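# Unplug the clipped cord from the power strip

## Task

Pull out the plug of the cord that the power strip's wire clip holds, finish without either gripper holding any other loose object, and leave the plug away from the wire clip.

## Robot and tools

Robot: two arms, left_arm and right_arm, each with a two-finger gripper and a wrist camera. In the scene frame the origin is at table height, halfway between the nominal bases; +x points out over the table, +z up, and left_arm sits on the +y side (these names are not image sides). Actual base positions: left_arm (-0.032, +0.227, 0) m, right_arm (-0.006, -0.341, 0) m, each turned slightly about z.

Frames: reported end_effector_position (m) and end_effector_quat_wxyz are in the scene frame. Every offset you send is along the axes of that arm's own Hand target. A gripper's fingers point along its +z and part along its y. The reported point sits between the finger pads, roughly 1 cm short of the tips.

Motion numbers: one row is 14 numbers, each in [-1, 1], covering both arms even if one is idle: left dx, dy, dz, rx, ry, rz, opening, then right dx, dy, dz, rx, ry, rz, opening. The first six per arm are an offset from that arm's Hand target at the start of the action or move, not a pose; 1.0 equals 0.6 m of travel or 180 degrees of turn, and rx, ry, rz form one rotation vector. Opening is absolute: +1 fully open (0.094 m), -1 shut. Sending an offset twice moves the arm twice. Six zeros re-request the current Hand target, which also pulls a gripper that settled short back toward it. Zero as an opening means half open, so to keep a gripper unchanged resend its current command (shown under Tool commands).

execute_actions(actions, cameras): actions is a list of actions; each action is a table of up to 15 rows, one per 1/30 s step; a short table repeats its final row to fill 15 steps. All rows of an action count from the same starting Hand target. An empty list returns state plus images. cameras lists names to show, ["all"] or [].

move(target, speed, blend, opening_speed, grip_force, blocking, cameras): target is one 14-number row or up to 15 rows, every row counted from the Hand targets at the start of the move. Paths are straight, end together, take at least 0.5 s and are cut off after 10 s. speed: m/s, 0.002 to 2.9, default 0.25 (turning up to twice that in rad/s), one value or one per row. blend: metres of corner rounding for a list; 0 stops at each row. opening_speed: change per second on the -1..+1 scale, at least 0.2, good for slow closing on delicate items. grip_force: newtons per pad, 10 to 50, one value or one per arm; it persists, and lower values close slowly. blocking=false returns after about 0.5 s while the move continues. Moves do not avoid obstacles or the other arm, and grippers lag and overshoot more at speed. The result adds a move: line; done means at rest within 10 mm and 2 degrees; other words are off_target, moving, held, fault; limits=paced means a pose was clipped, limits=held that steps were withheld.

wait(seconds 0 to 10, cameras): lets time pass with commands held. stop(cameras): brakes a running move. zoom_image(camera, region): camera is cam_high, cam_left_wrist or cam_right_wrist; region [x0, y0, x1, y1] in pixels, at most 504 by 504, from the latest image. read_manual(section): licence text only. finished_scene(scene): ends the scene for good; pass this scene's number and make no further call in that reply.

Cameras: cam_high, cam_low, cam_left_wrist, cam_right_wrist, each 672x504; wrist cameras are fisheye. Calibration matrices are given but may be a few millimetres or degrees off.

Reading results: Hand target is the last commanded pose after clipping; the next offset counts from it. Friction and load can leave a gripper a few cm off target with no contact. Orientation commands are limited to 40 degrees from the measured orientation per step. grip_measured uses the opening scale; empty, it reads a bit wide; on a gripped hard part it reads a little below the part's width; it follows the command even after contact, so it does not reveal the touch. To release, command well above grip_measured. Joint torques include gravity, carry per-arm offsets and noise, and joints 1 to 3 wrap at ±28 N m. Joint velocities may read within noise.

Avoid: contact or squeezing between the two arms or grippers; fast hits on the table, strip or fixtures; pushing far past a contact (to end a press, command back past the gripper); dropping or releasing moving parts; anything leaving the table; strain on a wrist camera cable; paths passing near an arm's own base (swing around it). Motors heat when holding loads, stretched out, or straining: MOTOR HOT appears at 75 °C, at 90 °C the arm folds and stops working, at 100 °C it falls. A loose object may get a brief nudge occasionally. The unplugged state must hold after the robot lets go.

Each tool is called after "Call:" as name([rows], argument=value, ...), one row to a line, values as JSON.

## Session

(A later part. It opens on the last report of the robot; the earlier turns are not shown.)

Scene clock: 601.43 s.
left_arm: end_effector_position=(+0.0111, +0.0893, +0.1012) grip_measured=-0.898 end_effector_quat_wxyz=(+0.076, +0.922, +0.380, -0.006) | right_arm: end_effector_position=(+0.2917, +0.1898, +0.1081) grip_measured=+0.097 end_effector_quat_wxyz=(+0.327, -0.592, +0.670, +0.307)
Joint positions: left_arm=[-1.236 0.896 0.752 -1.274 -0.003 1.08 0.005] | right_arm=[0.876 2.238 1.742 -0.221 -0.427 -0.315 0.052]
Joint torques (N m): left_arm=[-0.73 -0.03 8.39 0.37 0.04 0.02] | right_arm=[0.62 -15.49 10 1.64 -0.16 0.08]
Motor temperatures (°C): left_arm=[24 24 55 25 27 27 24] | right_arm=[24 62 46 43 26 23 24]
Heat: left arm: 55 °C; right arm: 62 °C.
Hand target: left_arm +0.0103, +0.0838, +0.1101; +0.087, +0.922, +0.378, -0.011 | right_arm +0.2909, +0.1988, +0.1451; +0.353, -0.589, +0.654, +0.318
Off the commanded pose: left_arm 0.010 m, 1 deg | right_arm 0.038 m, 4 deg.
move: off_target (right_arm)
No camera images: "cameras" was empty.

Call:
move(target=[0,0,0,0,0,0,-0.9, 0.0,-0.008,0.0,0,0,0,-0.7], speed=0.08, opening_speed=0.6, cameras=["cam_right_wrist", "cam_low"])

Scene clock: 611.83 s.
left_arm: end_effector_position=(+0.0111, +0.0893, +0.1012) grip_measured=-0.898 end_effector_quat_wxyz=(+0.076, +0.922, +0.380, -0.006) | right_arm: end_effector_position=(+0.2940, +0.1915, +0.1137) grip_measured=-0.481 end_effector_quat_wxyz=(+0.332, -0.593, +0.667, +0.305)
Joint positions: left_arm=[-1.236 0.896 0.752 -1.274 -0.003 1.08 0.005] | right_arm=[0.876 2.238 1.76 -0.23 -0.422 -0.322 0.024]
Joint torques (N m): left_arm=[-0.75 0.05 8.17 0.43 0.08 -0.03] | right_arm=[-0.01 -14.63 10.15 1.61 -0.27 0.08]
Motor temperatures (°C): left_arm=[24 24 56 25 27 27 24] | right_arm=[24 64 45 43 26 23 24]
Heat: left arm: 56 °C; right arm: 64 °C.
Hand target: left_arm +0.0103, +0.0838, +0.1101; +0.087, +0.922, +0.378, -0.011 | right_arm +0.2957, +0.1984, +0.1452; +0.353, -0.589, +0.654, +0.318
Off the commanded pose: left_arm 0.010 m, 1 deg | right_arm 0.032 m, 3 deg.
move: off_target (right_arm)
camera_calibration:
cam_right_wrist: T_world_to_cam=[[0.990322, -0.137381, -0.0196909, -0.267052], [-0.133144, -0.900416, -0.414155, 0.31228], [0.0391672, 0.412769, -0.909993, 0.115502], [0, 0, 0, 1]] pos_world=[0.301522, 0.196819, 0.22918]
Images, in order (width x height): cam_low 672x504, cam_right_wrist 672x504.

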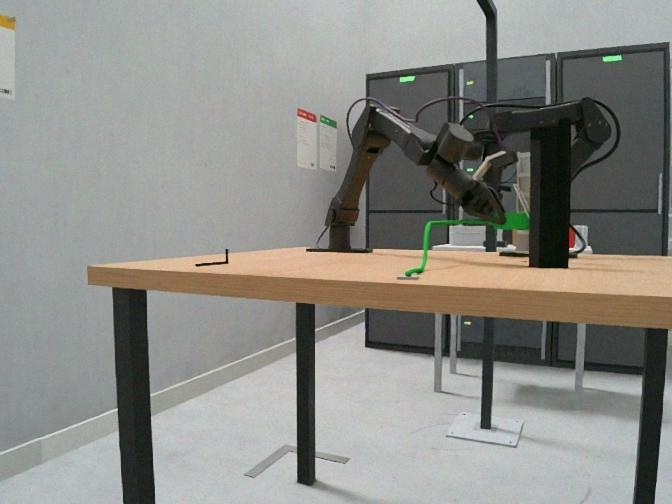

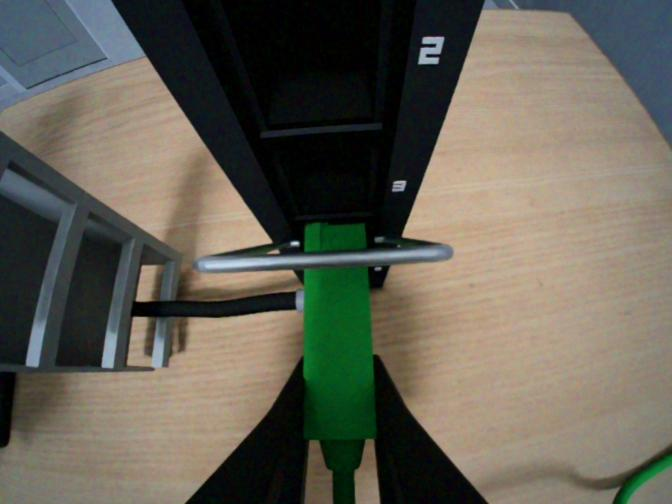

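Call:
move([
  [0,0,0,0,0,0,-0.9, 0.00553,-0.00678,0.02195,0,0,0,-0.7],
  [0,0,0,0,0,0,-0.9, 0.00553,-0.00678,0.02195,0,0,0,0.1],
  [0,0,0,0,0,0,-0.9, -0.00937,-0.00645,-0.1377,0,0,0,0.1],
], speed=0.08, opening_speed=1.0, cameras=["cam_right_wrist","cam_low"])

Call:
zoom_image(camera="cam_low", region=[440, 160, 560, 250])

Scene clock: 721.00 s.
left_arm: end_effector_position=(+0.0111, +0.0893, +0.1012) grip_measured=-0.898 end_effector_quat_wxyz=(+0.076, +0.922, +0.380, -0.006) | right_arm: end_effector_position=(+0.2972, +0.1390, +0.1854) grip_measured=+0.097 end_effector_quat_wxyz=(+0.349, -0.586, +0.661, +0.314)
Joint positions: left_arm=[-1.236 0.896 0.752 -1.274 -0.003 1.08 0.005] | right_arm=[0.797 2.013 1.668 -0.34 -0.489 -0.36 0.052]
Joint torques (N m): left_arm=[-0.68 -0.05 8.21 0.45 0.02 -0.04] | right_arm=[-0.46 -13.83 5.26 1.62 -0.32 -0.11]
Motor temperatures (°C): left_arm=[24 24 57 24 27 27 24] | right_arm=[24 69 46 42 27 23 26]
Heat: left arm: 57 °C; right arm: 69 °C.
Hand target: left_arm +0.0103, +0.0838, +0.1101; +0.087, +0.922, +0.378, -0.011 | right_arm +0.2926, +0.1324, +0.1951; +0.353, -0.589, +0.654, +0.318
Off the commanded pose: left_arm 0.010 m, 1 deg | right_arm 0.013 m, 1 deg.
move: off_target (right_arm); target 2's new opening was sent with right_arm's hand 0.026 m and 4 deg from that target
camera_calibration:
cam_right_wrist: T_world_to_cam=[[0.989649, -0.142778, -0.0144932, -0.275931], [-0.133841, -0.881797, -0.452239, 0.299802], [0.0517896, 0.449497, -0.891779, 0.19013], [0, 0, 0, 1]] pos_world=[0.303353, 0.139505, 0.301137]
Images, in order (width x height): cam_low 672x504, cam_right_wrist 672x504.

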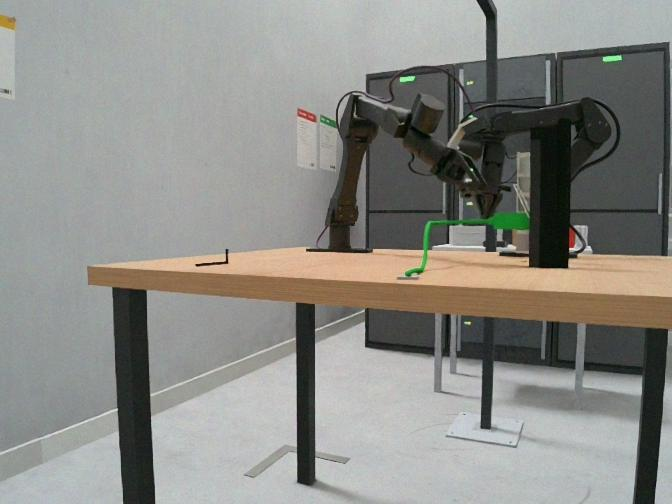

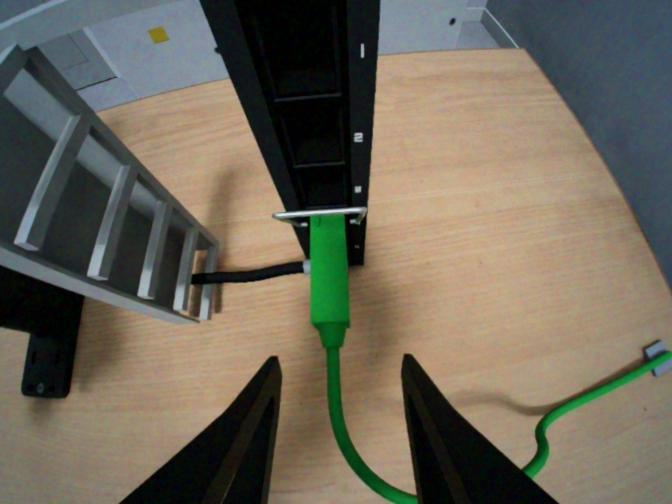

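Scaled by 4.200 from the camera's 672x504 image, which has a finer 960x720 frame.

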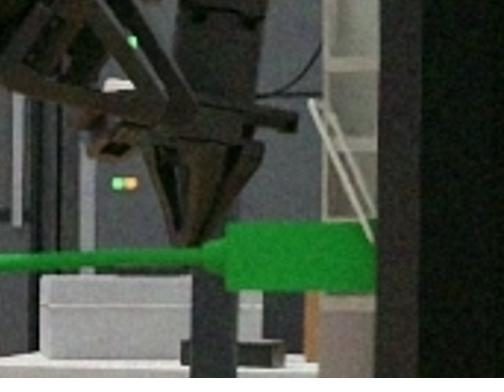

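Call:
move(target=[0,0,0,0,0,0,-0.9, 0.2889,-0.08195,-0.60705,0.4365,-0.1052,0.1731,0.1], speed=0.3, cameras=["cam_high"])

Scene clock: 733.30 s.
left_arm: end_effector_position=(+0.0111, +0.0893, +0.1012) grip_measured=-0.898 end_effector_quat_wxyz=(+0.076, +0.922, +0.380, -0.006) | right_arm: end_effector_position=(+0.3019, -0.2648, +0.2575) grip_measured=+0.097 end_effector_quat_wxyz=(+0.647, -0.009, +0.762, +0.005)
Joint positions: left_arm=[-1.236 0.896 0.752 -1.274 -0.003 1.08 0.005] | right_arm=[0.446 0.757 0.516 0.056 0.479 0.081 0.052]
Joint torques (N m): left_arm=[-0.51 -0.13 8.32 0.42 0.03 0] | right_arm=[-0.57 -1.54 5.61 1.96 0.22 0.11]
Motor temperatures (°C): left_arm=[24 24 57 24 27 27 24] | right_arm=[24 66 45 42 27 23 26]
Heat: left arm: 57 °C; right arm: 66 °C.
Hand target: left_arm +0.0103, +0.0838, +0.1101; +0.087, +0.922, +0.378, -0.011 | right_arm +0.3000, -0.2703, +0.2498; +0.643, +0.000, +0.766, +0.000
Off the commanded pose: left_arm 0.010 m, 1 deg | right_arm 0.010 m, 1 deg.
move: done
Images, in order (width x height): cam_high 672x504.

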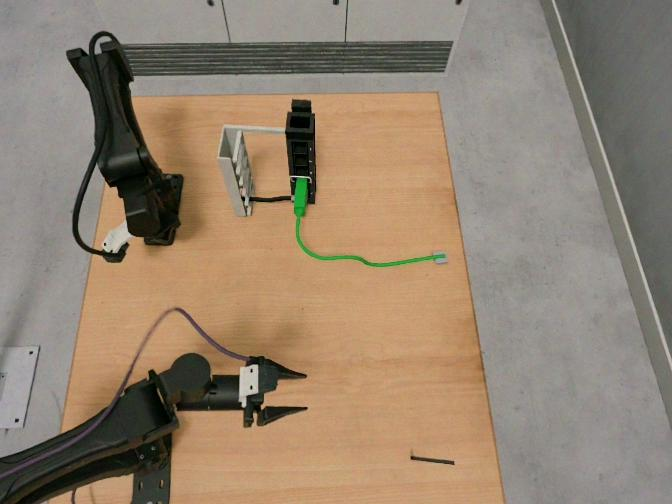

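Call:
move([
  [0.00108,0.2175,-0.06807,0.0621,0.1124,-0.2138,-0.9, 0,0,0,0,0,0,0.1],
  [0.2729,0.3455,-0.07203,0.0621,0.1124,-0.2138,-0.9, 0,0,0,0,0,0,0.1],
  [0.37628,0.29513,-0.08037,0.0621,0.1124,-0.2138,0.1, 0,0,0,0,0,0,0.1],
], speed=0.2, blend=[0.04,0.03,0], cameras=["all"])

Call:
zoom_image(camera="cam_left_wrist", region=[240, 180, 460, 460])

Call:
zoom_image(camera="cam_low", region=[430, 110, 590, 260])

Scene clock: 762.63 s.
left_arm: end_effector_position=(+0.2885, +0.1286, +0.1622) grip_measured=+0.098 end_effector_quat_wxyz=(-0.080, +0.734, +0.669, +0.084) | right_arm: end_effector_position=(+0.3020, -0.2650, +0.2575) grip_measured=+0.097 end_effector_quat_wxyz=(+0.647, -0.007, +0.762, +0.005)
Joint positions: left_arm=[-0.374 1.893 1.806 -1.565 -0.218 1.236 0.052] | right_arm=[0.446 0.757 0.516 0.056 0.48 0.083 0.052]
Joint torques (N m): left_arm=[-0.21 -8.14 7.8 0.04 -0.1 0.25] | right_arm=[-0.61 -1.58 5.61 1.95 0.17 0.09]
Motor temperatures (°C): left_arm=[24 24 56 24 27 27 24] | right_arm=[24 51 44 45 26 23 25]
Heat: left arm: 56 °C; right arm: 51 °C.
Hand target: left_arm +0.2929, +0.1252, +0.1650; -0.076, +0.738, +0.665, +0.084 | right_arm +0.3000, -0.2703, +0.2498; +0.643, +0.000, +0.766, +0.000
Off the commanded pose: left_arm 0.006 m, 1 deg | right_arm 0.010 m, 1 deg.
joint sent to its limit (left arm) — joint 4 (wrist pitch), lower limit. The joint targets still meet the commanded pose.
move: done
camera_calibration:
cam_left_wrist: T_world_to_cam=[[-0.991549, 0.129707, 0.00259056, 0.27067], [0.0930667, 0.697258, 0.710753, -0.183083], [0.090383, 0.704987, -0.703437, 0.105595], [0, 0, 0, 1]] pos_world=[0.275877, 0.0181057, 0.203705]
cam_right_wrist: T_world_to_cam=[[-0.00266229, -0.999865, -0.0161966, -0.264419], [-0.622141, 0.0143365, -0.782774, 0.446824], [0.782901, 0.00799258, -0.622095, 0.0285431], [0, 0, 0, 1]] pos_world=[0.254937, -0.271017, 0.363236]

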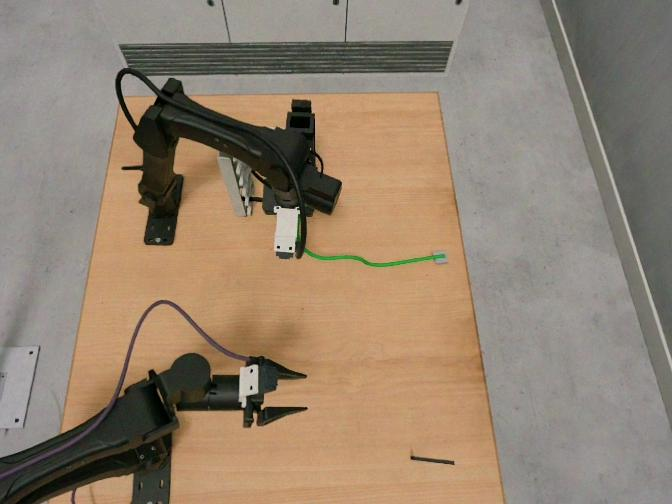

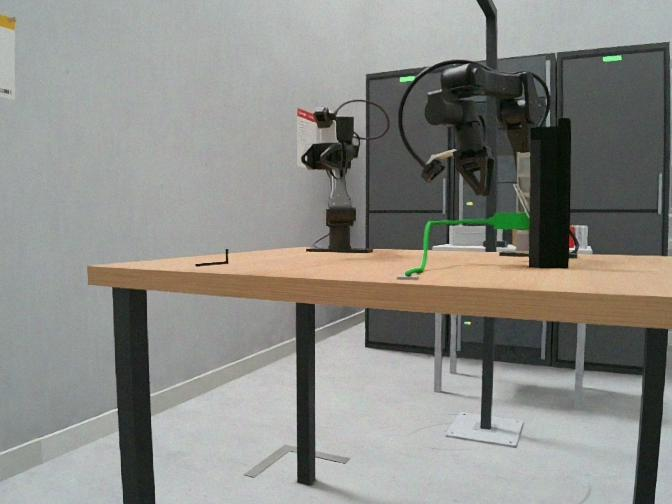

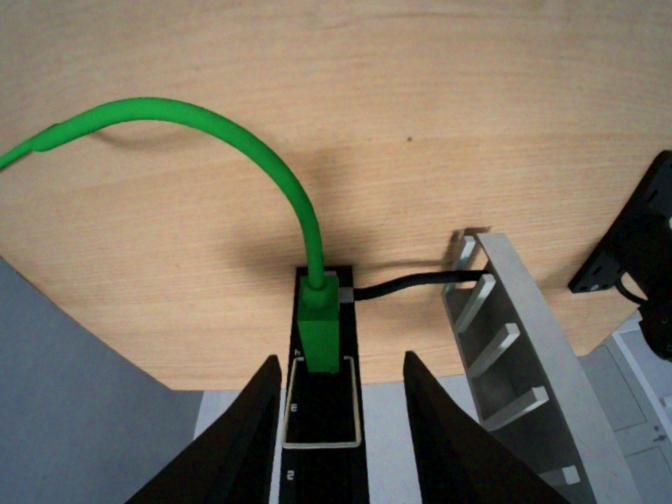

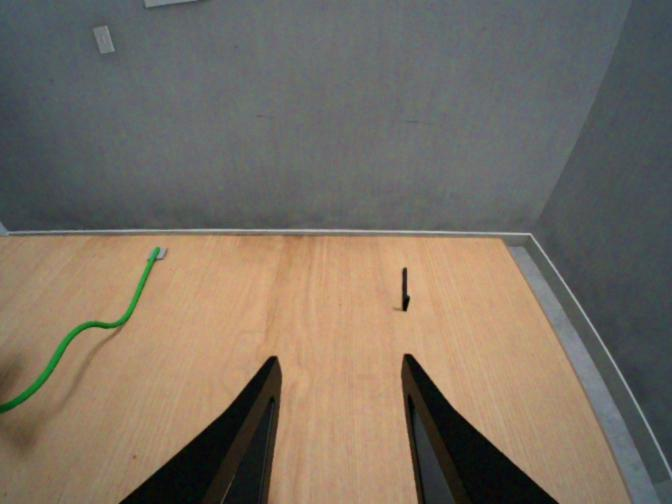

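Scaled by 1.800 from the camera's 672x504 image, which has a finer 960x720 frame.

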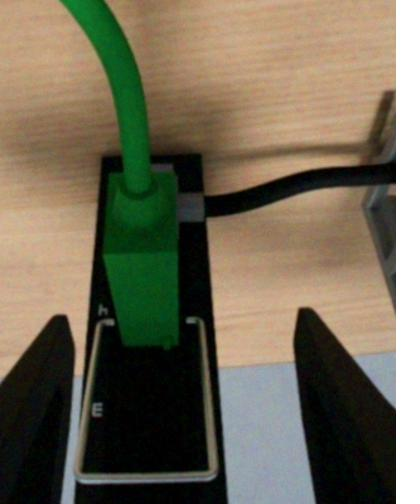

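Scaled by 3.150 from the camera's 672x504 image, which has a finer 960x720 frame.

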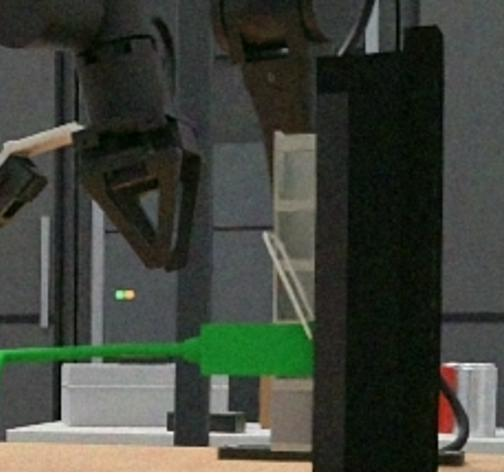

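Call:
move(target=[0.03335,0.02275,0.0628,0,0,0,0.1, 0,0,0,0,0,0,0.1], speed=0.08, cameras=["cam_left_wrist","cam_low"])

Call:
zoom_image(camera="cam_left_wrist", region=[240, 220, 460, 500])

Call:
zoom_image(camera="cam_low", region=[430, 130, 570, 250])

Scene clock: 788.50 s.
left_arm: end_effector_position=(+0.3099, +0.1495, +0.1389) grip_measured=+0.098 end_effector_quat_wxyz=(-0.069, +0.735, +0.668, +0.088) | right_arm: end_effector_position=(+0.3020, -0.2650, +0.2575) grip_measured=+0.097 end_effector_quat_wxyz=(+0.647, -0.007, +0.762, +0.005)
Joint positions: left_arm=[-0.295 1.902 1.728 -1.435 -0.22 1.324 0.052] | right_arm=[0.446 0.757 0.516 0.056 0.48 0.083 0.052]
Joint torques (N m): left_arm=[0.36 -8.42 4.56 0.24 -0.2 0.2] | right_arm=[-0.61 -1.61 5.63 1.96 0.17 0.09]
Motor temperatures (°C): left_arm=[24 27 56 24 27 27 24] | right_arm=[24 45 44 46 26 23 25]
Heat: left arm: 56 °C; right arm: 46 °C.
Hand target: left_arm +0.3094, +0.1515, +0.1328; -0.076, +0.738, +0.665, +0.084 | right_arm +0.3000, -0.2703, +0.2498; +0.643, +0.000, +0.766, +0.000
Off the commanded pose: left_arm 0.006 m, 1 deg | right_arm 0.010 m, 1 deg.
move: done
camera_calibration:
cam_left_wrist: T_world_to_cam=[[-0.990589, 0.135413, -0.0199017, 0.291236], [0.0822711, 0.70532, 0.704099, -0.179999], [0.109382, 0.695836, -0.709823, 0.0689837], [0, 0, 0, 1]] pos_world=[0.295759, 0.039518, 0.181499]
Images, in order (width x height): cam_low 672x504, cam_left_wrist 672x504.

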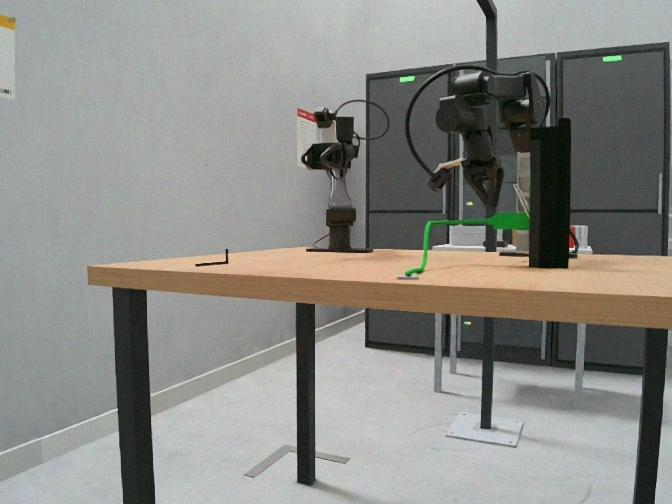

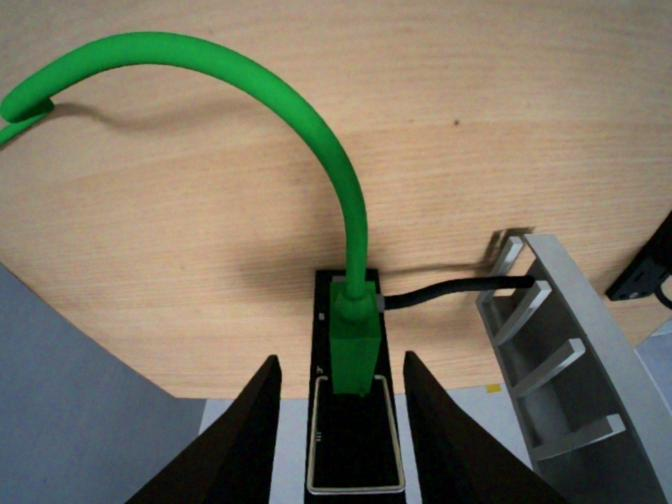

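Scaled by 1.800 from the camera's 672x504 image, which has a finer 960x720 frame.

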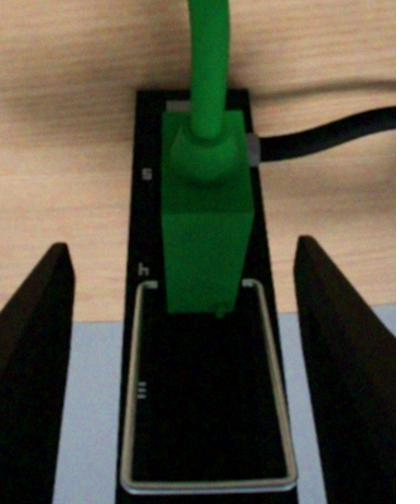

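Scaled by 3.600 from the camera's 672x504 image, which has a finer 960x720 frame.

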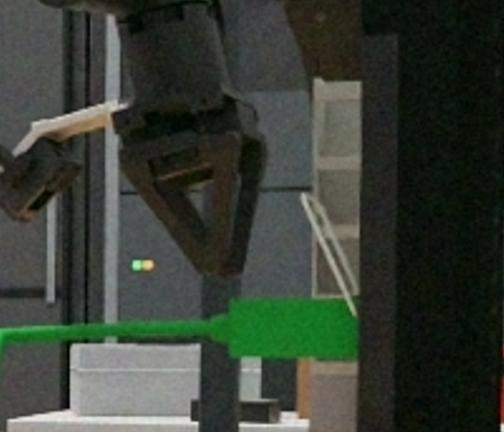

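Call:
move(target=[0.0255,-0.00915,0.06405,0,0,0,0.1, 0,0,0,0,0,0,0.1], speed=0.06, cameras=["cam_left_wrist","cam_low"])

Call:
zoom_image(camera="cam_left_wrist", region=[240, 224, 460, 504])

Call:
zoom_image(camera="cam_low", region=[430, 130, 570, 250])

Scene clock: 800.33 s.
left_arm: end_effector_position=(+0.3074, +0.1730, +0.0924) grip_measured=+0.098 end_effector_quat_wxyz=(-0.085, +0.737, +0.666, +0.078) | right_arm: end_effector_position=(+0.3020, -0.2650, +0.2575) grip_measured=+0.097 end_effector_quat_wxyz=(+0.647, -0.007, +0.762, +0.005)
Joint positions: left_arm=[-0.233 1.902 1.542 -1.272 -0.223 1.387 0.052] | right_arm=[0.446 0.757 0.516 0.056 0.48 0.083 0.052]
Joint torques (N m): left_arm=[0.35 -12.23 4.33 0.13 -0.16 0.19] | right_arm=[-0.59 -1.57 5.6 1.96 0.16 0.09]
Heat: left arm: 53 °C; right arm: 46 °C.
Hand target: left_arm +0.3064, +0.1756, +0.0988; -0.076, +0.738, +0.665, +0.084 | right_arm +0.3000, -0.2703, +0.2498; +0.643, +0.000, +0.766, +0.000
Off the commanded pose: left_arm 0.007 m, 1 deg | right_arm 0.010 m, 1 deg.
move: done
camera_calibration:
cam_left_wrist: T_world_to_cam=[[-0.990529, 0.136227, 0.0171572, 0.281063], [0.108169, 0.69727, 0.7086, -0.170705], [0.084567, 0.703745, -0.705401, 0.0257616], [0, 0, 0, 1]] pos_world=[0.294687, 0.0626093, 0.134311]
Images, in order (width x height): cam_low 672x504, cam_left_wrist 672x504.

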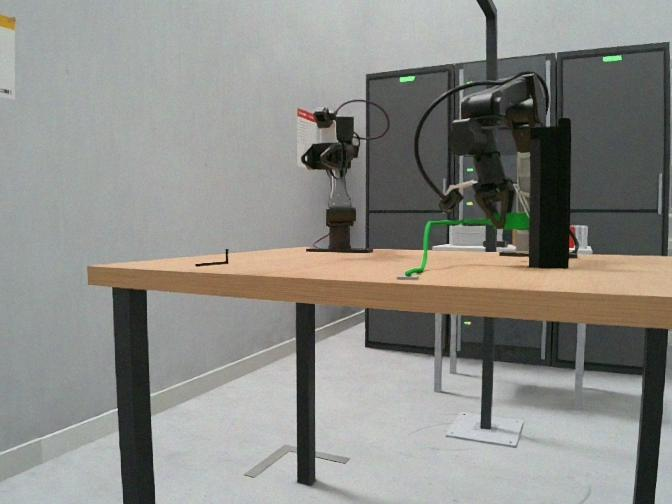

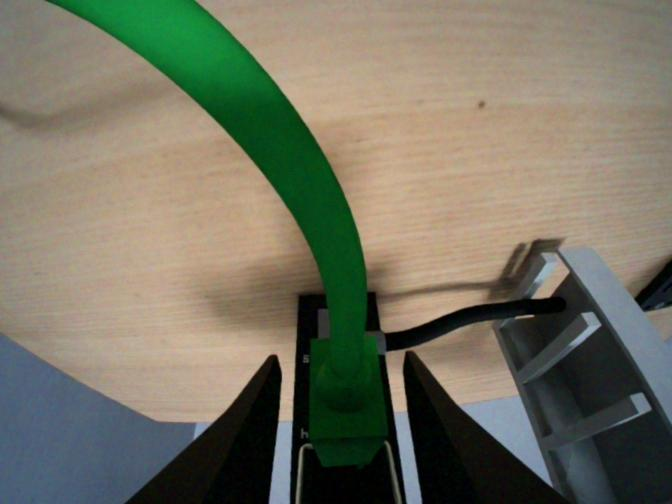

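Scaled by 1.800 from the camera's 672x504 image, which has a finer 960x720 frame.

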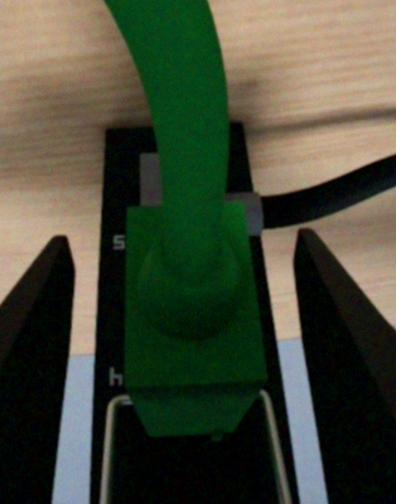

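Scaled by 3.600 from the camera's 672x504 image, which has a finer 960x720 frame.

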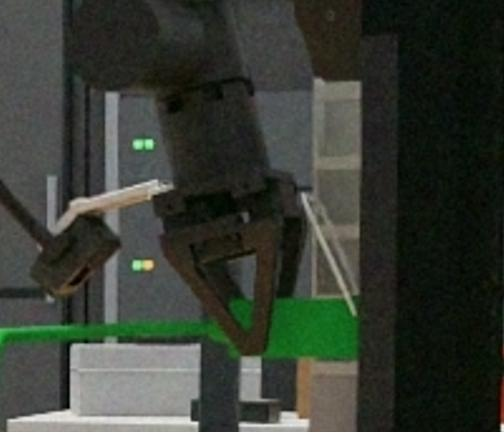

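Call:
move(target=[0,0,0,0,0,0,-0.7, 0,0,0,0,0,0,0.1], opening_speed=0.5, cameras=["cam_left_wrist","cam_low"])

Call:
zoom_image(camera="cam_low", region=[430, 130, 570, 250])

Scene clock: 812.23 s.
left_arm: end_effector_position=(+0.3070, +0.1734, +0.0925) grip_measured=-0.512 end_effector_quat_wxyz=(-0.086, +0.738, +0.665, +0.078) | right_arm: end_effector_position=(+0.3020, -0.2650, +0.2575) grip_measured=+0.097 end_effector_quat_wxyz=(+0.647, -0.007, +0.762, +0.005)
Joint positions: left_arm=[-0.233 1.902 1.542 -1.274 -0.224 1.39 0.023] | right_arm=[0.446 0.757 0.516 0.056 0.48 0.083 0.052]
Joint torques (N m): left_arm=[0.34 -12.11 4.36 0.23 -0.18 0.09] | right_arm=[-0.61 -1.58 5.6 1.95 0.16 0.08]
Heat: left arm: 52 °C; right arm: 46 °C.
Hand target: left_arm +0.3064, +0.1756, +0.0988; -0.076, +0.738, +0.665, +0.084 | right_arm +0.3000, -0.2703, +0.2498; +0.643, +0.000, +0.766, +0.000
Off the commanded pose: left_arm 0.007 m, 1 deg | right_arm 0.010 m, 1 deg.
move: done
camera_calibration:
cam_left_wrist: T_world_to_cam=[[-0.990181, 0.138448, 0.01936, 0.279893], [0.111167, 0.695854, 0.709528, -0.171695], [0.0847607, 0.704713, -0.704412, 0.0252804], [0, 0, 0, 1]] pos_world=[0.294088, 0.0629089, 0.134212]
Images, in order (width x height): cam_low 672x504, cam_left_wrist 672x504.

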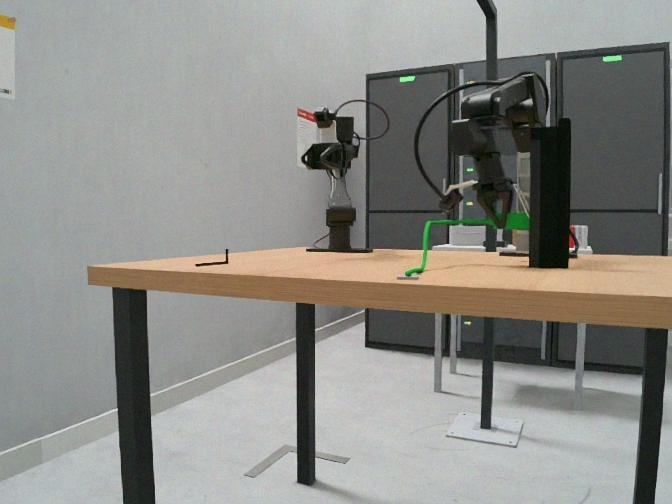

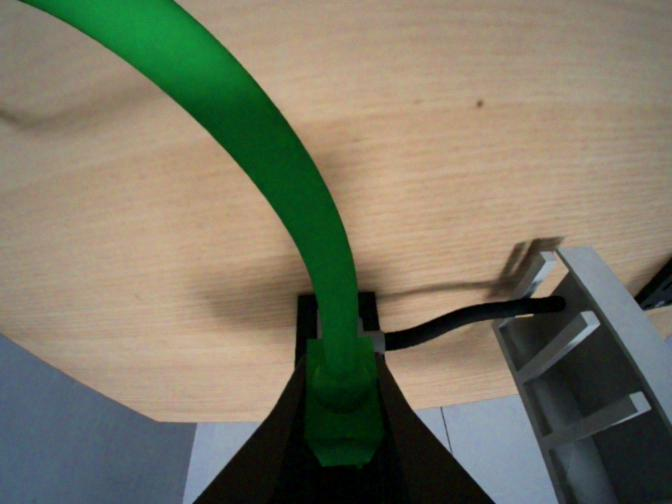

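Scaled by 3.600 from the camera's 672x504 image, which has a finer 960x720 frame.

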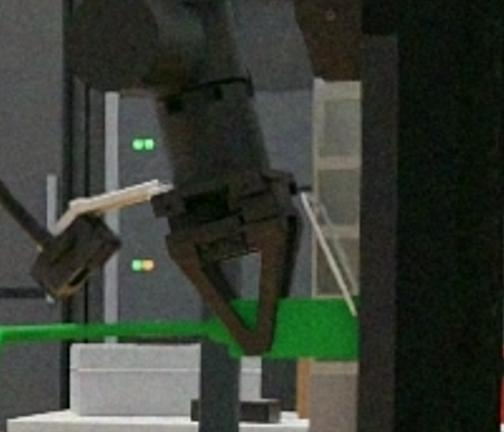

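Call:
move(target=[-0.0812,0,-0.01876,0,-0.0556,0,-0.7, 0,0,0,0,0,0,0.1], speed=0.05, cameras=["cam_low"])

Call:
zoom_image(camera="cam_low", region=[430, 130, 570, 250])

Scene clock: 822.43 s.
left_arm: end_effector_position=(+0.3062, +0.1695, +0.0920) grip_measured=-0.512 end_effector_quat_wxyz=(-0.082, +0.736, +0.668, +0.074) | right_arm: end_effector_position=(+0.3020, -0.2650, +0.2575) grip_measured=+0.097 end_effector_quat_wxyz=(+0.647, -0.007, +0.762, +0.005)
Joint positions: left_arm=[-0.238 1.902 1.542 -1.273 -0.212 1.379 0.023] | right_arm=[0.446 0.757 0.516 0.056 0.48 0.083 0.052]
Joint torques (N m): left_arm=[-3.32 -11.86 6.64 0.13 1.66 -0.21] | right_arm=[-0.59 -1.55 5.6 1.96 0.16 0.09]
Heat: left arm: 52 °C; right arm: 47 °C.
Hand target: left_arm +0.3012, +0.1258, +0.0988; -0.018, +0.743, +0.669, +0.019 | right_arm +0.3000, -0.2703, +0.2498; +0.643, +0.000, +0.766, +0.000
Off the commanded pose: left_arm 0.044 m, 10 deg | right_arm 0.010 m, 1 deg.
move: off_target (left_arm)
Images, in order (width x height): cam_low 672x504.

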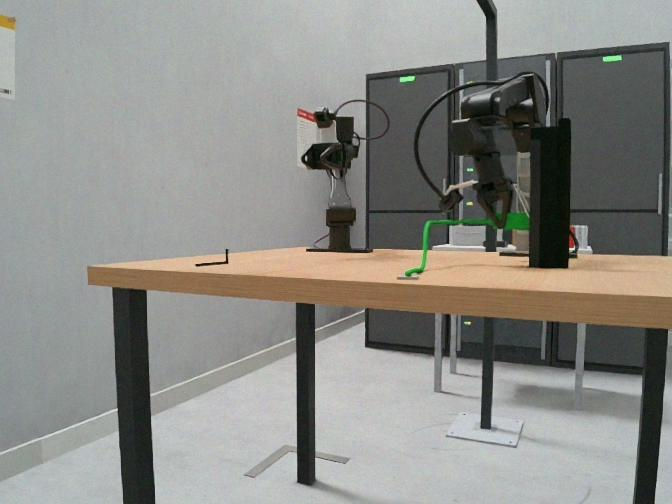

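Scaled by 3.600 from the camera's 672x504 image, which has a finer 960x720 frame.

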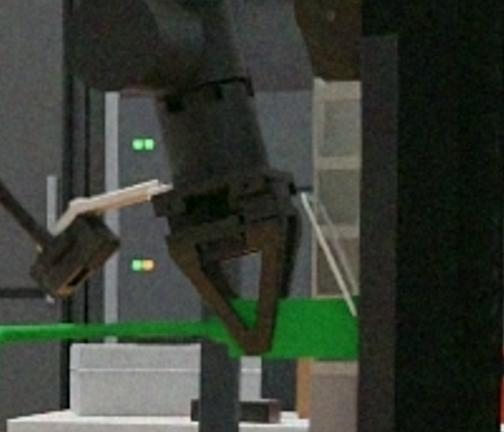

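Call:
move(target=[-0.04994,0,-0.00262,0,-0.0444,0,-0.7, 0,0,0,0,0,0,0.1], speed=0.05, cameras=["cam_low"])

Call:
zoom_image(camera="cam_low", region=[430, 130, 570, 250])

Scene clock: 828.30 s.
left_arm: end_effector_position=(+0.3060, +0.1678, +0.0916) grip_measured=-0.512 end_effector_quat_wxyz=(-0.079, +0.735, +0.669, +0.070) | right_arm: end_effector_position=(+0.3020, -0.2650, +0.2575) grip_measured=+0.097 end_effector_quat_wxyz=(+0.647, -0.007, +0.762, +0.005)
Joint positions: left_arm=[-0.238 1.902 1.542 -1.272 -0.202 1.377 0.023] | right_arm=[0.446 0.757 0.516 0.056 0.48 0.083 0.052]
Joint torques (N m): left_arm=[-4.1 -12.49 7.45 0.25 3.04 -0.28] | right_arm=[-0.57 -1.54 5.59 1.95 0.18 0.09]
Motor temperatures (°C): left_arm=[24 28 52 23 28 27 26] | right_arm=[24 40 44 47 26 23 25]
Heat: left arm: 52 °C; right arm: 47 °C.
Hand target: left_arm +0.2980, +0.0960, +0.0987; +0.029, +0.742, +0.669, -0.032 | right_arm +0.3000, -0.2703, +0.2498; +0.643, +0.000, +0.766, +0.000
Off the commanded pose: left_arm 0.073 m, 17 deg | right_arm 0.010 m, 1 deg.
move: off_target (left_arm)
Images, in order (width x height): cam_low 672x504.

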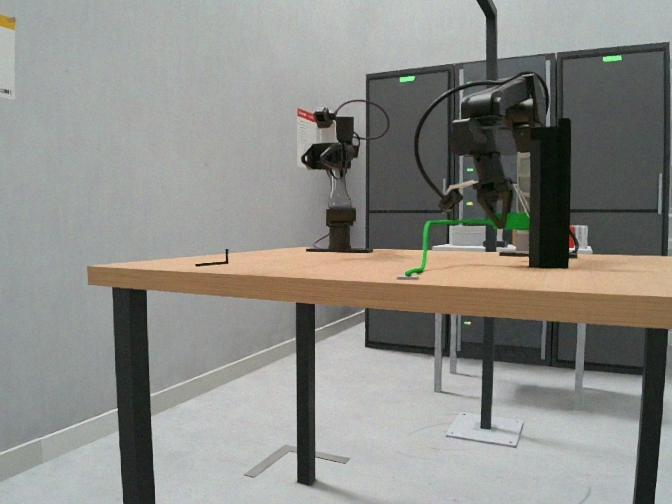

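Scaled by 3.600 from the camera's 672x504 image, which has a finer 960x720 frame.

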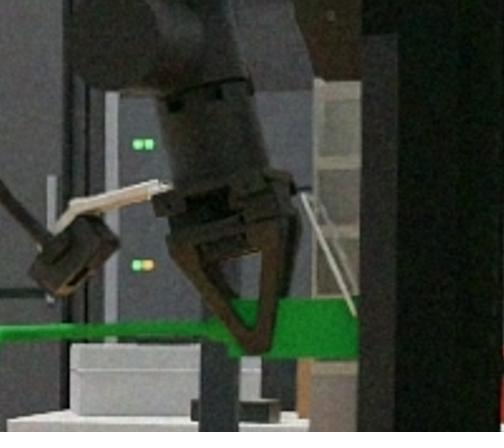

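Call:
move(target=[-0.04151,0,0.0036,0,0,0,-0.7, 0,0,0,0,0,0,0.1], speed=0.05, cameras=["cam_low"])

Call:
zoom_image(camera="cam_low", region=[430, 130, 570, 250])

Scene clock: 834.50 s.
left_arm: end_effector_position=(+0.2918, +0.0786, +0.0908) grip_measured=-0.513 end_effector_quat_wxyz=(+0.010, +0.742, +0.670, -0.023) | right_arm: end_effector_position=(+0.3020, -0.2650, +0.2575) grip_measured=+0.097 end_effector_quat_wxyz=(+0.647, -0.007, +0.762, +0.005)
Joint positions: left_arm=[-0.364 1.901 1.553 -1.224 0.049 1.266 0.023] | right_arm=[0.446 0.757 0.516 0.056 0.48 0.083 0.052]
Joint torques (N m): left_arm=[-0.05 -9.95 7.43 0.21 0.43 0.07] | right_arm=[-0.62 -1.58 5.6 1.96 0.17 0.1]
Heat: left arm: 53 °C; right arm: 47 °C.
Hand target: left_arm +0.2954, +0.0711, +0.0987; +0.029, +0.742, +0.669, -0.032 | right_arm +0.3000, -0.2703, +0.2498; +0.643, +0.000, +0.766, +0.000
Off the commanded pose: left_arm 0.012 m, 2 deg | right_arm 0.010 m, 1 deg.
move: off_target (left_arm)
Images, in order (width x height): cam_low 672x504.

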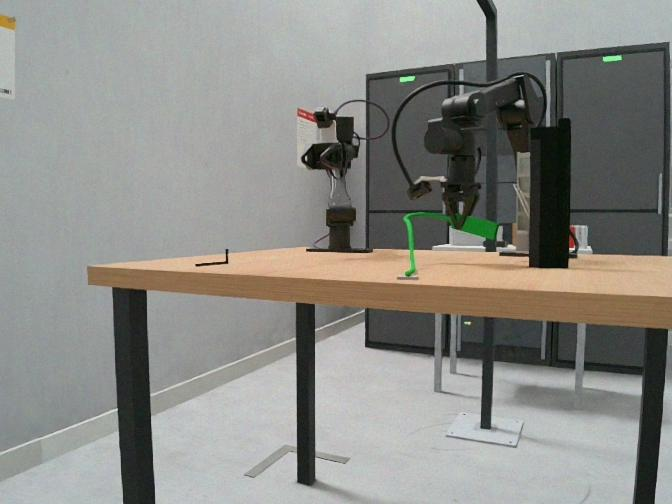

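Scaled by 3.600 from the camera's 672x504 image, which has a finer 960x720 frame.

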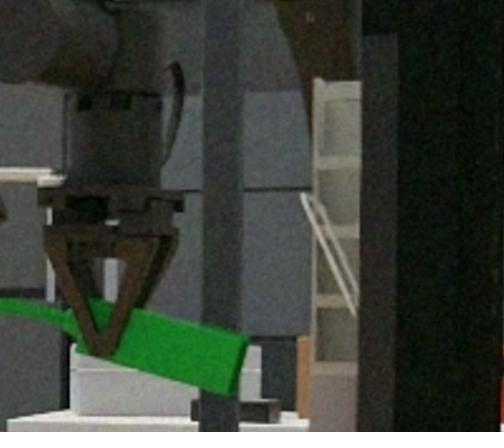

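Call:
move(target=[-0.06225,-0.01933,0.00538,0,0.0972,0,-0.7, 0,0,0,0,0,0,0.1], speed=0.1, cameras=["cam_low","cam_left_wrist","cam_high"])

Call:
zoom_image(camera="cam_low", region=[380, 140, 560, 280])

Scene clock: 852.20 s.
left_arm: end_effector_position=(+0.2823, +0.0416, +0.0940) grip_measured=-0.513 end_effector_quat_wxyz=(-0.073, +0.733, +0.671, +0.088) | right_arm: end_effector_position=(+0.3020, -0.2650, +0.2575) grip_measured=+0.097 end_effector_quat_wxyz=(+0.647, -0.007, +0.762, +0.005)
Joint positions: left_arm=[-0.591 2.036 1.736 -1.381 -0.201 1.012 0.023] | right_arm=[0.446 0.757 0.516 0.056 0.48 0.083 0.052]
Joint torques (N m): left_arm=[-0.91 -9.66 7.94 -0.23 0.02 0.11] | right_arm=[-0.58 -1.55 5.61 1.95 0.17 0.08]
Heat: left arm: 54 °C; right arm: 47 °C.
Hand target: left_arm +0.2801, +0.0350, +0.0989; -0.073, +0.739, +0.665, +0.081 | right_arm +0.3000, -0.2703, +0.2498; +0.643, +0.000, +0.766, +0.000
Off the commanded pose: left_arm 0.008 m, 1 deg | right_arm 0.010 m, 1 deg.
move: done
camera_calibration:
cam_left_wrist: T_world_to_cam=[[-0.991781, 0.127124, -0.0144588, 0.277749], [0.0795668, 0.701324, 0.708388, -0.0695194], [0.100194, 0.701416, -0.705675, 0.117103], [0, 0, 0, 1]] pos_world=[0.269265, -0.068691, 0.135899]
Images, in order (width x height): cam_high 672x504, cam_low 672x504, cam_left_wrist 672x504.

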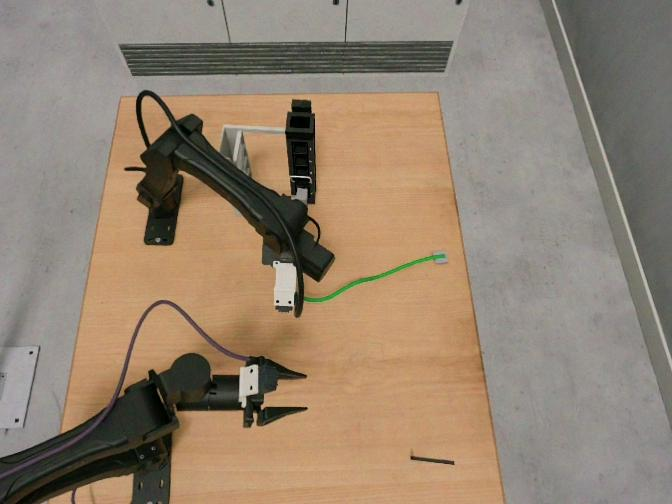

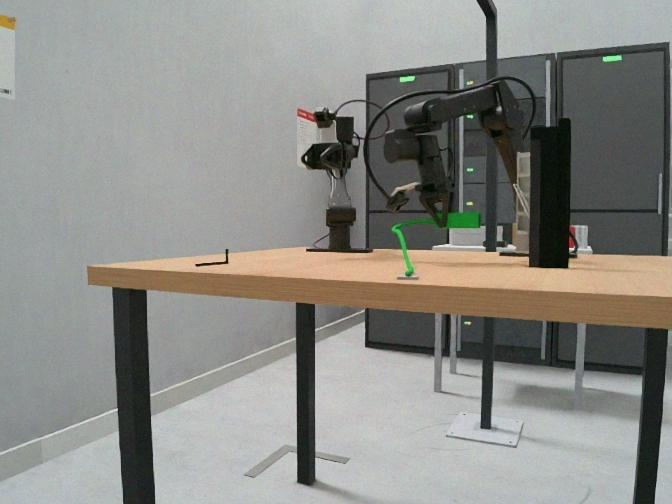

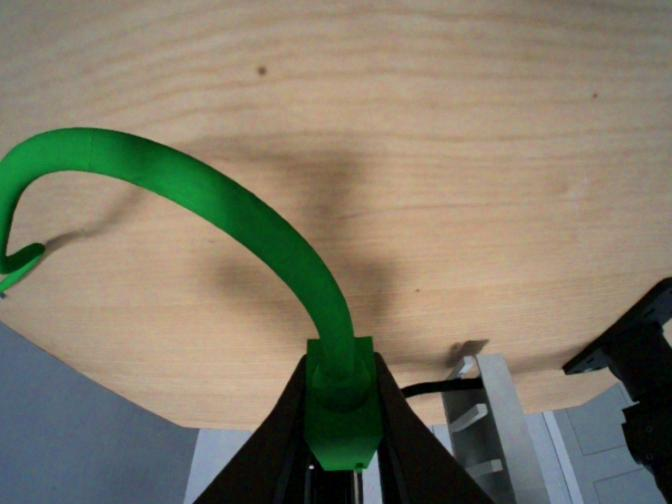

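Scaled by 2.800 from the camera's 672x504 image, which has a finer 960x720 frame.

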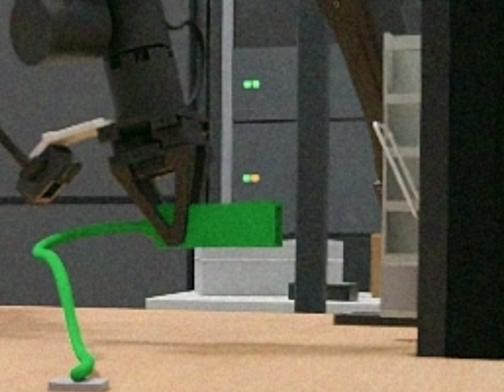

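Call:
move(target=[-0.0224,0,0.10093,0,0,0,-0.7, 0,0,0,0,0,0,0.1], speed=0.08, cameras=["cam_low","cam_left_wrist"])

Call:
zoom_image(camera="cam_low", region=[380, 170, 560, 290])

Scene clock: 863.30 s.
left_arm: end_effector_position=(+0.2865, +0.0386, +0.0417) grip_measured=-0.513 end_effector_quat_wxyz=(-0.067, +0.732, +0.672, +0.089) | right_arm: end_effector_position=(+0.3020, -0.2650, +0.2575) grip_measured=+0.097 end_effector_quat_wxyz=(+0.647, -0.007, +0.762, +0.005)
Joint positions: left_arm=[-0.591 2.076 1.587 -1.179 -0.201 1.012 0.023] | right_arm=[0.446 0.757 0.516 0.056 0.48 0.083 0.052]
Joint torques (N m): left_arm=[-0.87 -9.88 4.51 0.06 0.06 0.1] | right_arm=[-0.62 -1.58 5.61 1.97 0.17 0.09]
Heat: left arm: 52 °C; right arm: 47 °C.
Hand target: left_arm +0.2800, +0.0351, +0.0368; -0.073, +0.739, +0.665, +0.081 | right_arm +0.3000, -0.2703, +0.2498; +0.643, +0.000, +0.766, +0.000
Off the commanded pose: left_arm 0.009 m, 2 deg | right_arm 0.010 m, 1 deg.
move: done
camera_calibration:
cam_left_wrist: T_world_to_cam=[[-0.991601, 0.126604, -0.0264281, 0.282143], [0.0714703, 0.706709, 0.703886, -0.028409], [0.107792, 0.696085, -0.709822, 0.0802222], [0, 0, 0, 1]] pos_world=[0.273156, -0.0714851, 0.0843967]
Images, in order (width x height): cam_low 672x504, cam_left_wrist 672x504.

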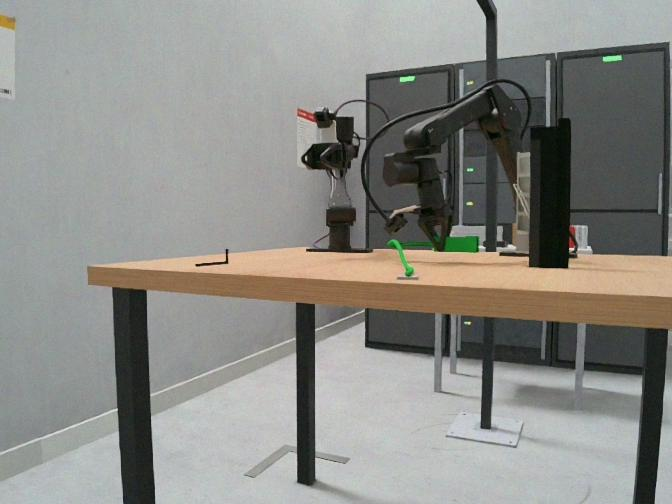

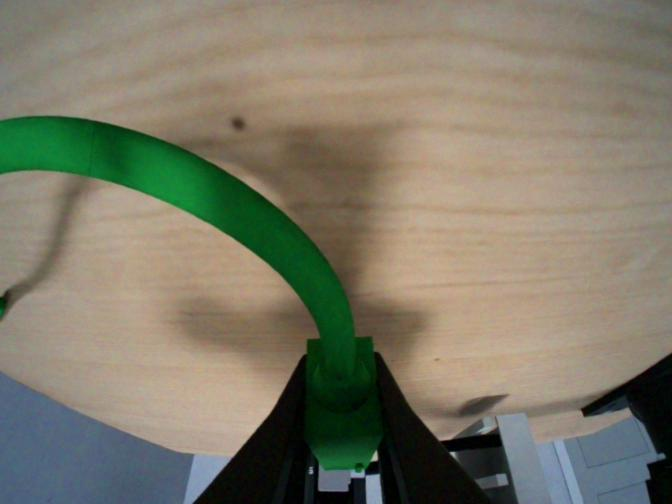

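Scaled by 2.800 from the camera's 672x504 image, which has a finer 960x720 frame.

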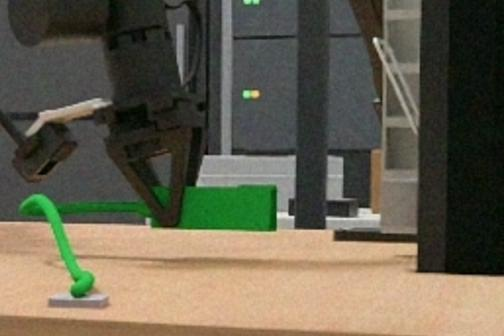

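Call:
move(target=[-0.0072,0,0.0326,0,0,0,-0.7, 0,0,0,0,0,0,0.1], speed=0.05, cameras=["cam_low"])

Call:
zoom_image(camera="cam_low", region=[380, 170, 560, 290])

Scene clock: 866.77 s.
left_arm: end_effector_position=(+0.2872, +0.0381, +0.0227) grip_measured=-0.513 end_effector_quat_wxyz=(-0.065, +0.732, +0.672, +0.090) | right_arm: end_effector_position=(+0.3020, -0.2650, +0.2575) grip_measured=+0.097 end_effector_quat_wxyz=(+0.647, -0.007, +0.762, +0.005)
Joint positions: left_arm=[-0.591 2.097 1.54 -1.109 -0.201 1.012 0.023] | right_arm=[0.446 0.757 0.516 0.056 0.48 0.083 0.052]
Joint torques (N m): left_arm=[-0.92 -9.94 4.41 0 0.03 0.11] | right_arm=[-0.59 -1.57 5.63 1.95 0.17 0.09]
Heat: left arm: 52 °C; right arm: 47 °C.
Hand target: left_arm +0.2800, +0.0352, +0.0167; -0.073, +0.739, +0.665, +0.081 | right_arm +0.3000, -0.2703, +0.2498; +0.643, +0.000, +0.766, +0.000
Off the commanded pose: left_arm 0.010 m, 2 deg | right_arm 0.010 m, 1 deg.
move: done
Images, in order (width x height): cam_low 672x504.

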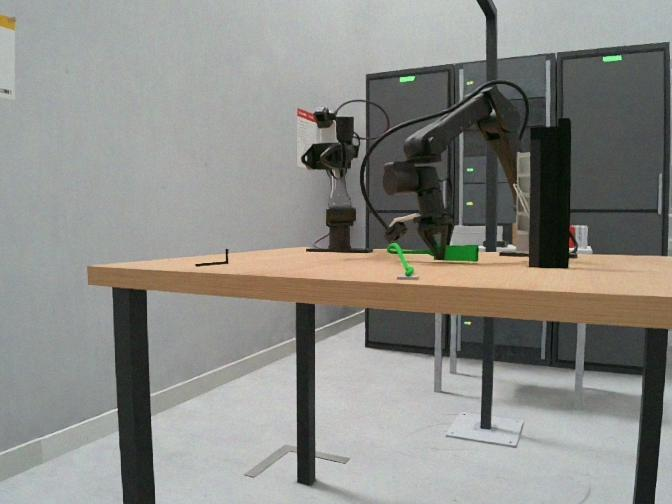

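Scaled by 2.800 from the camera's 672x504 image, which has a finer 960x720 frame.

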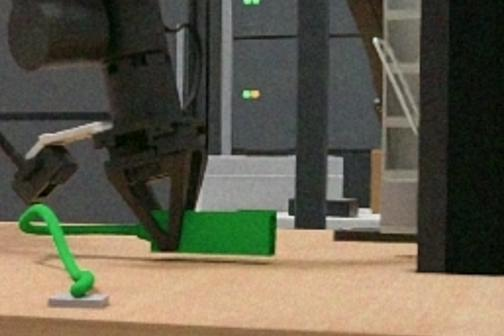

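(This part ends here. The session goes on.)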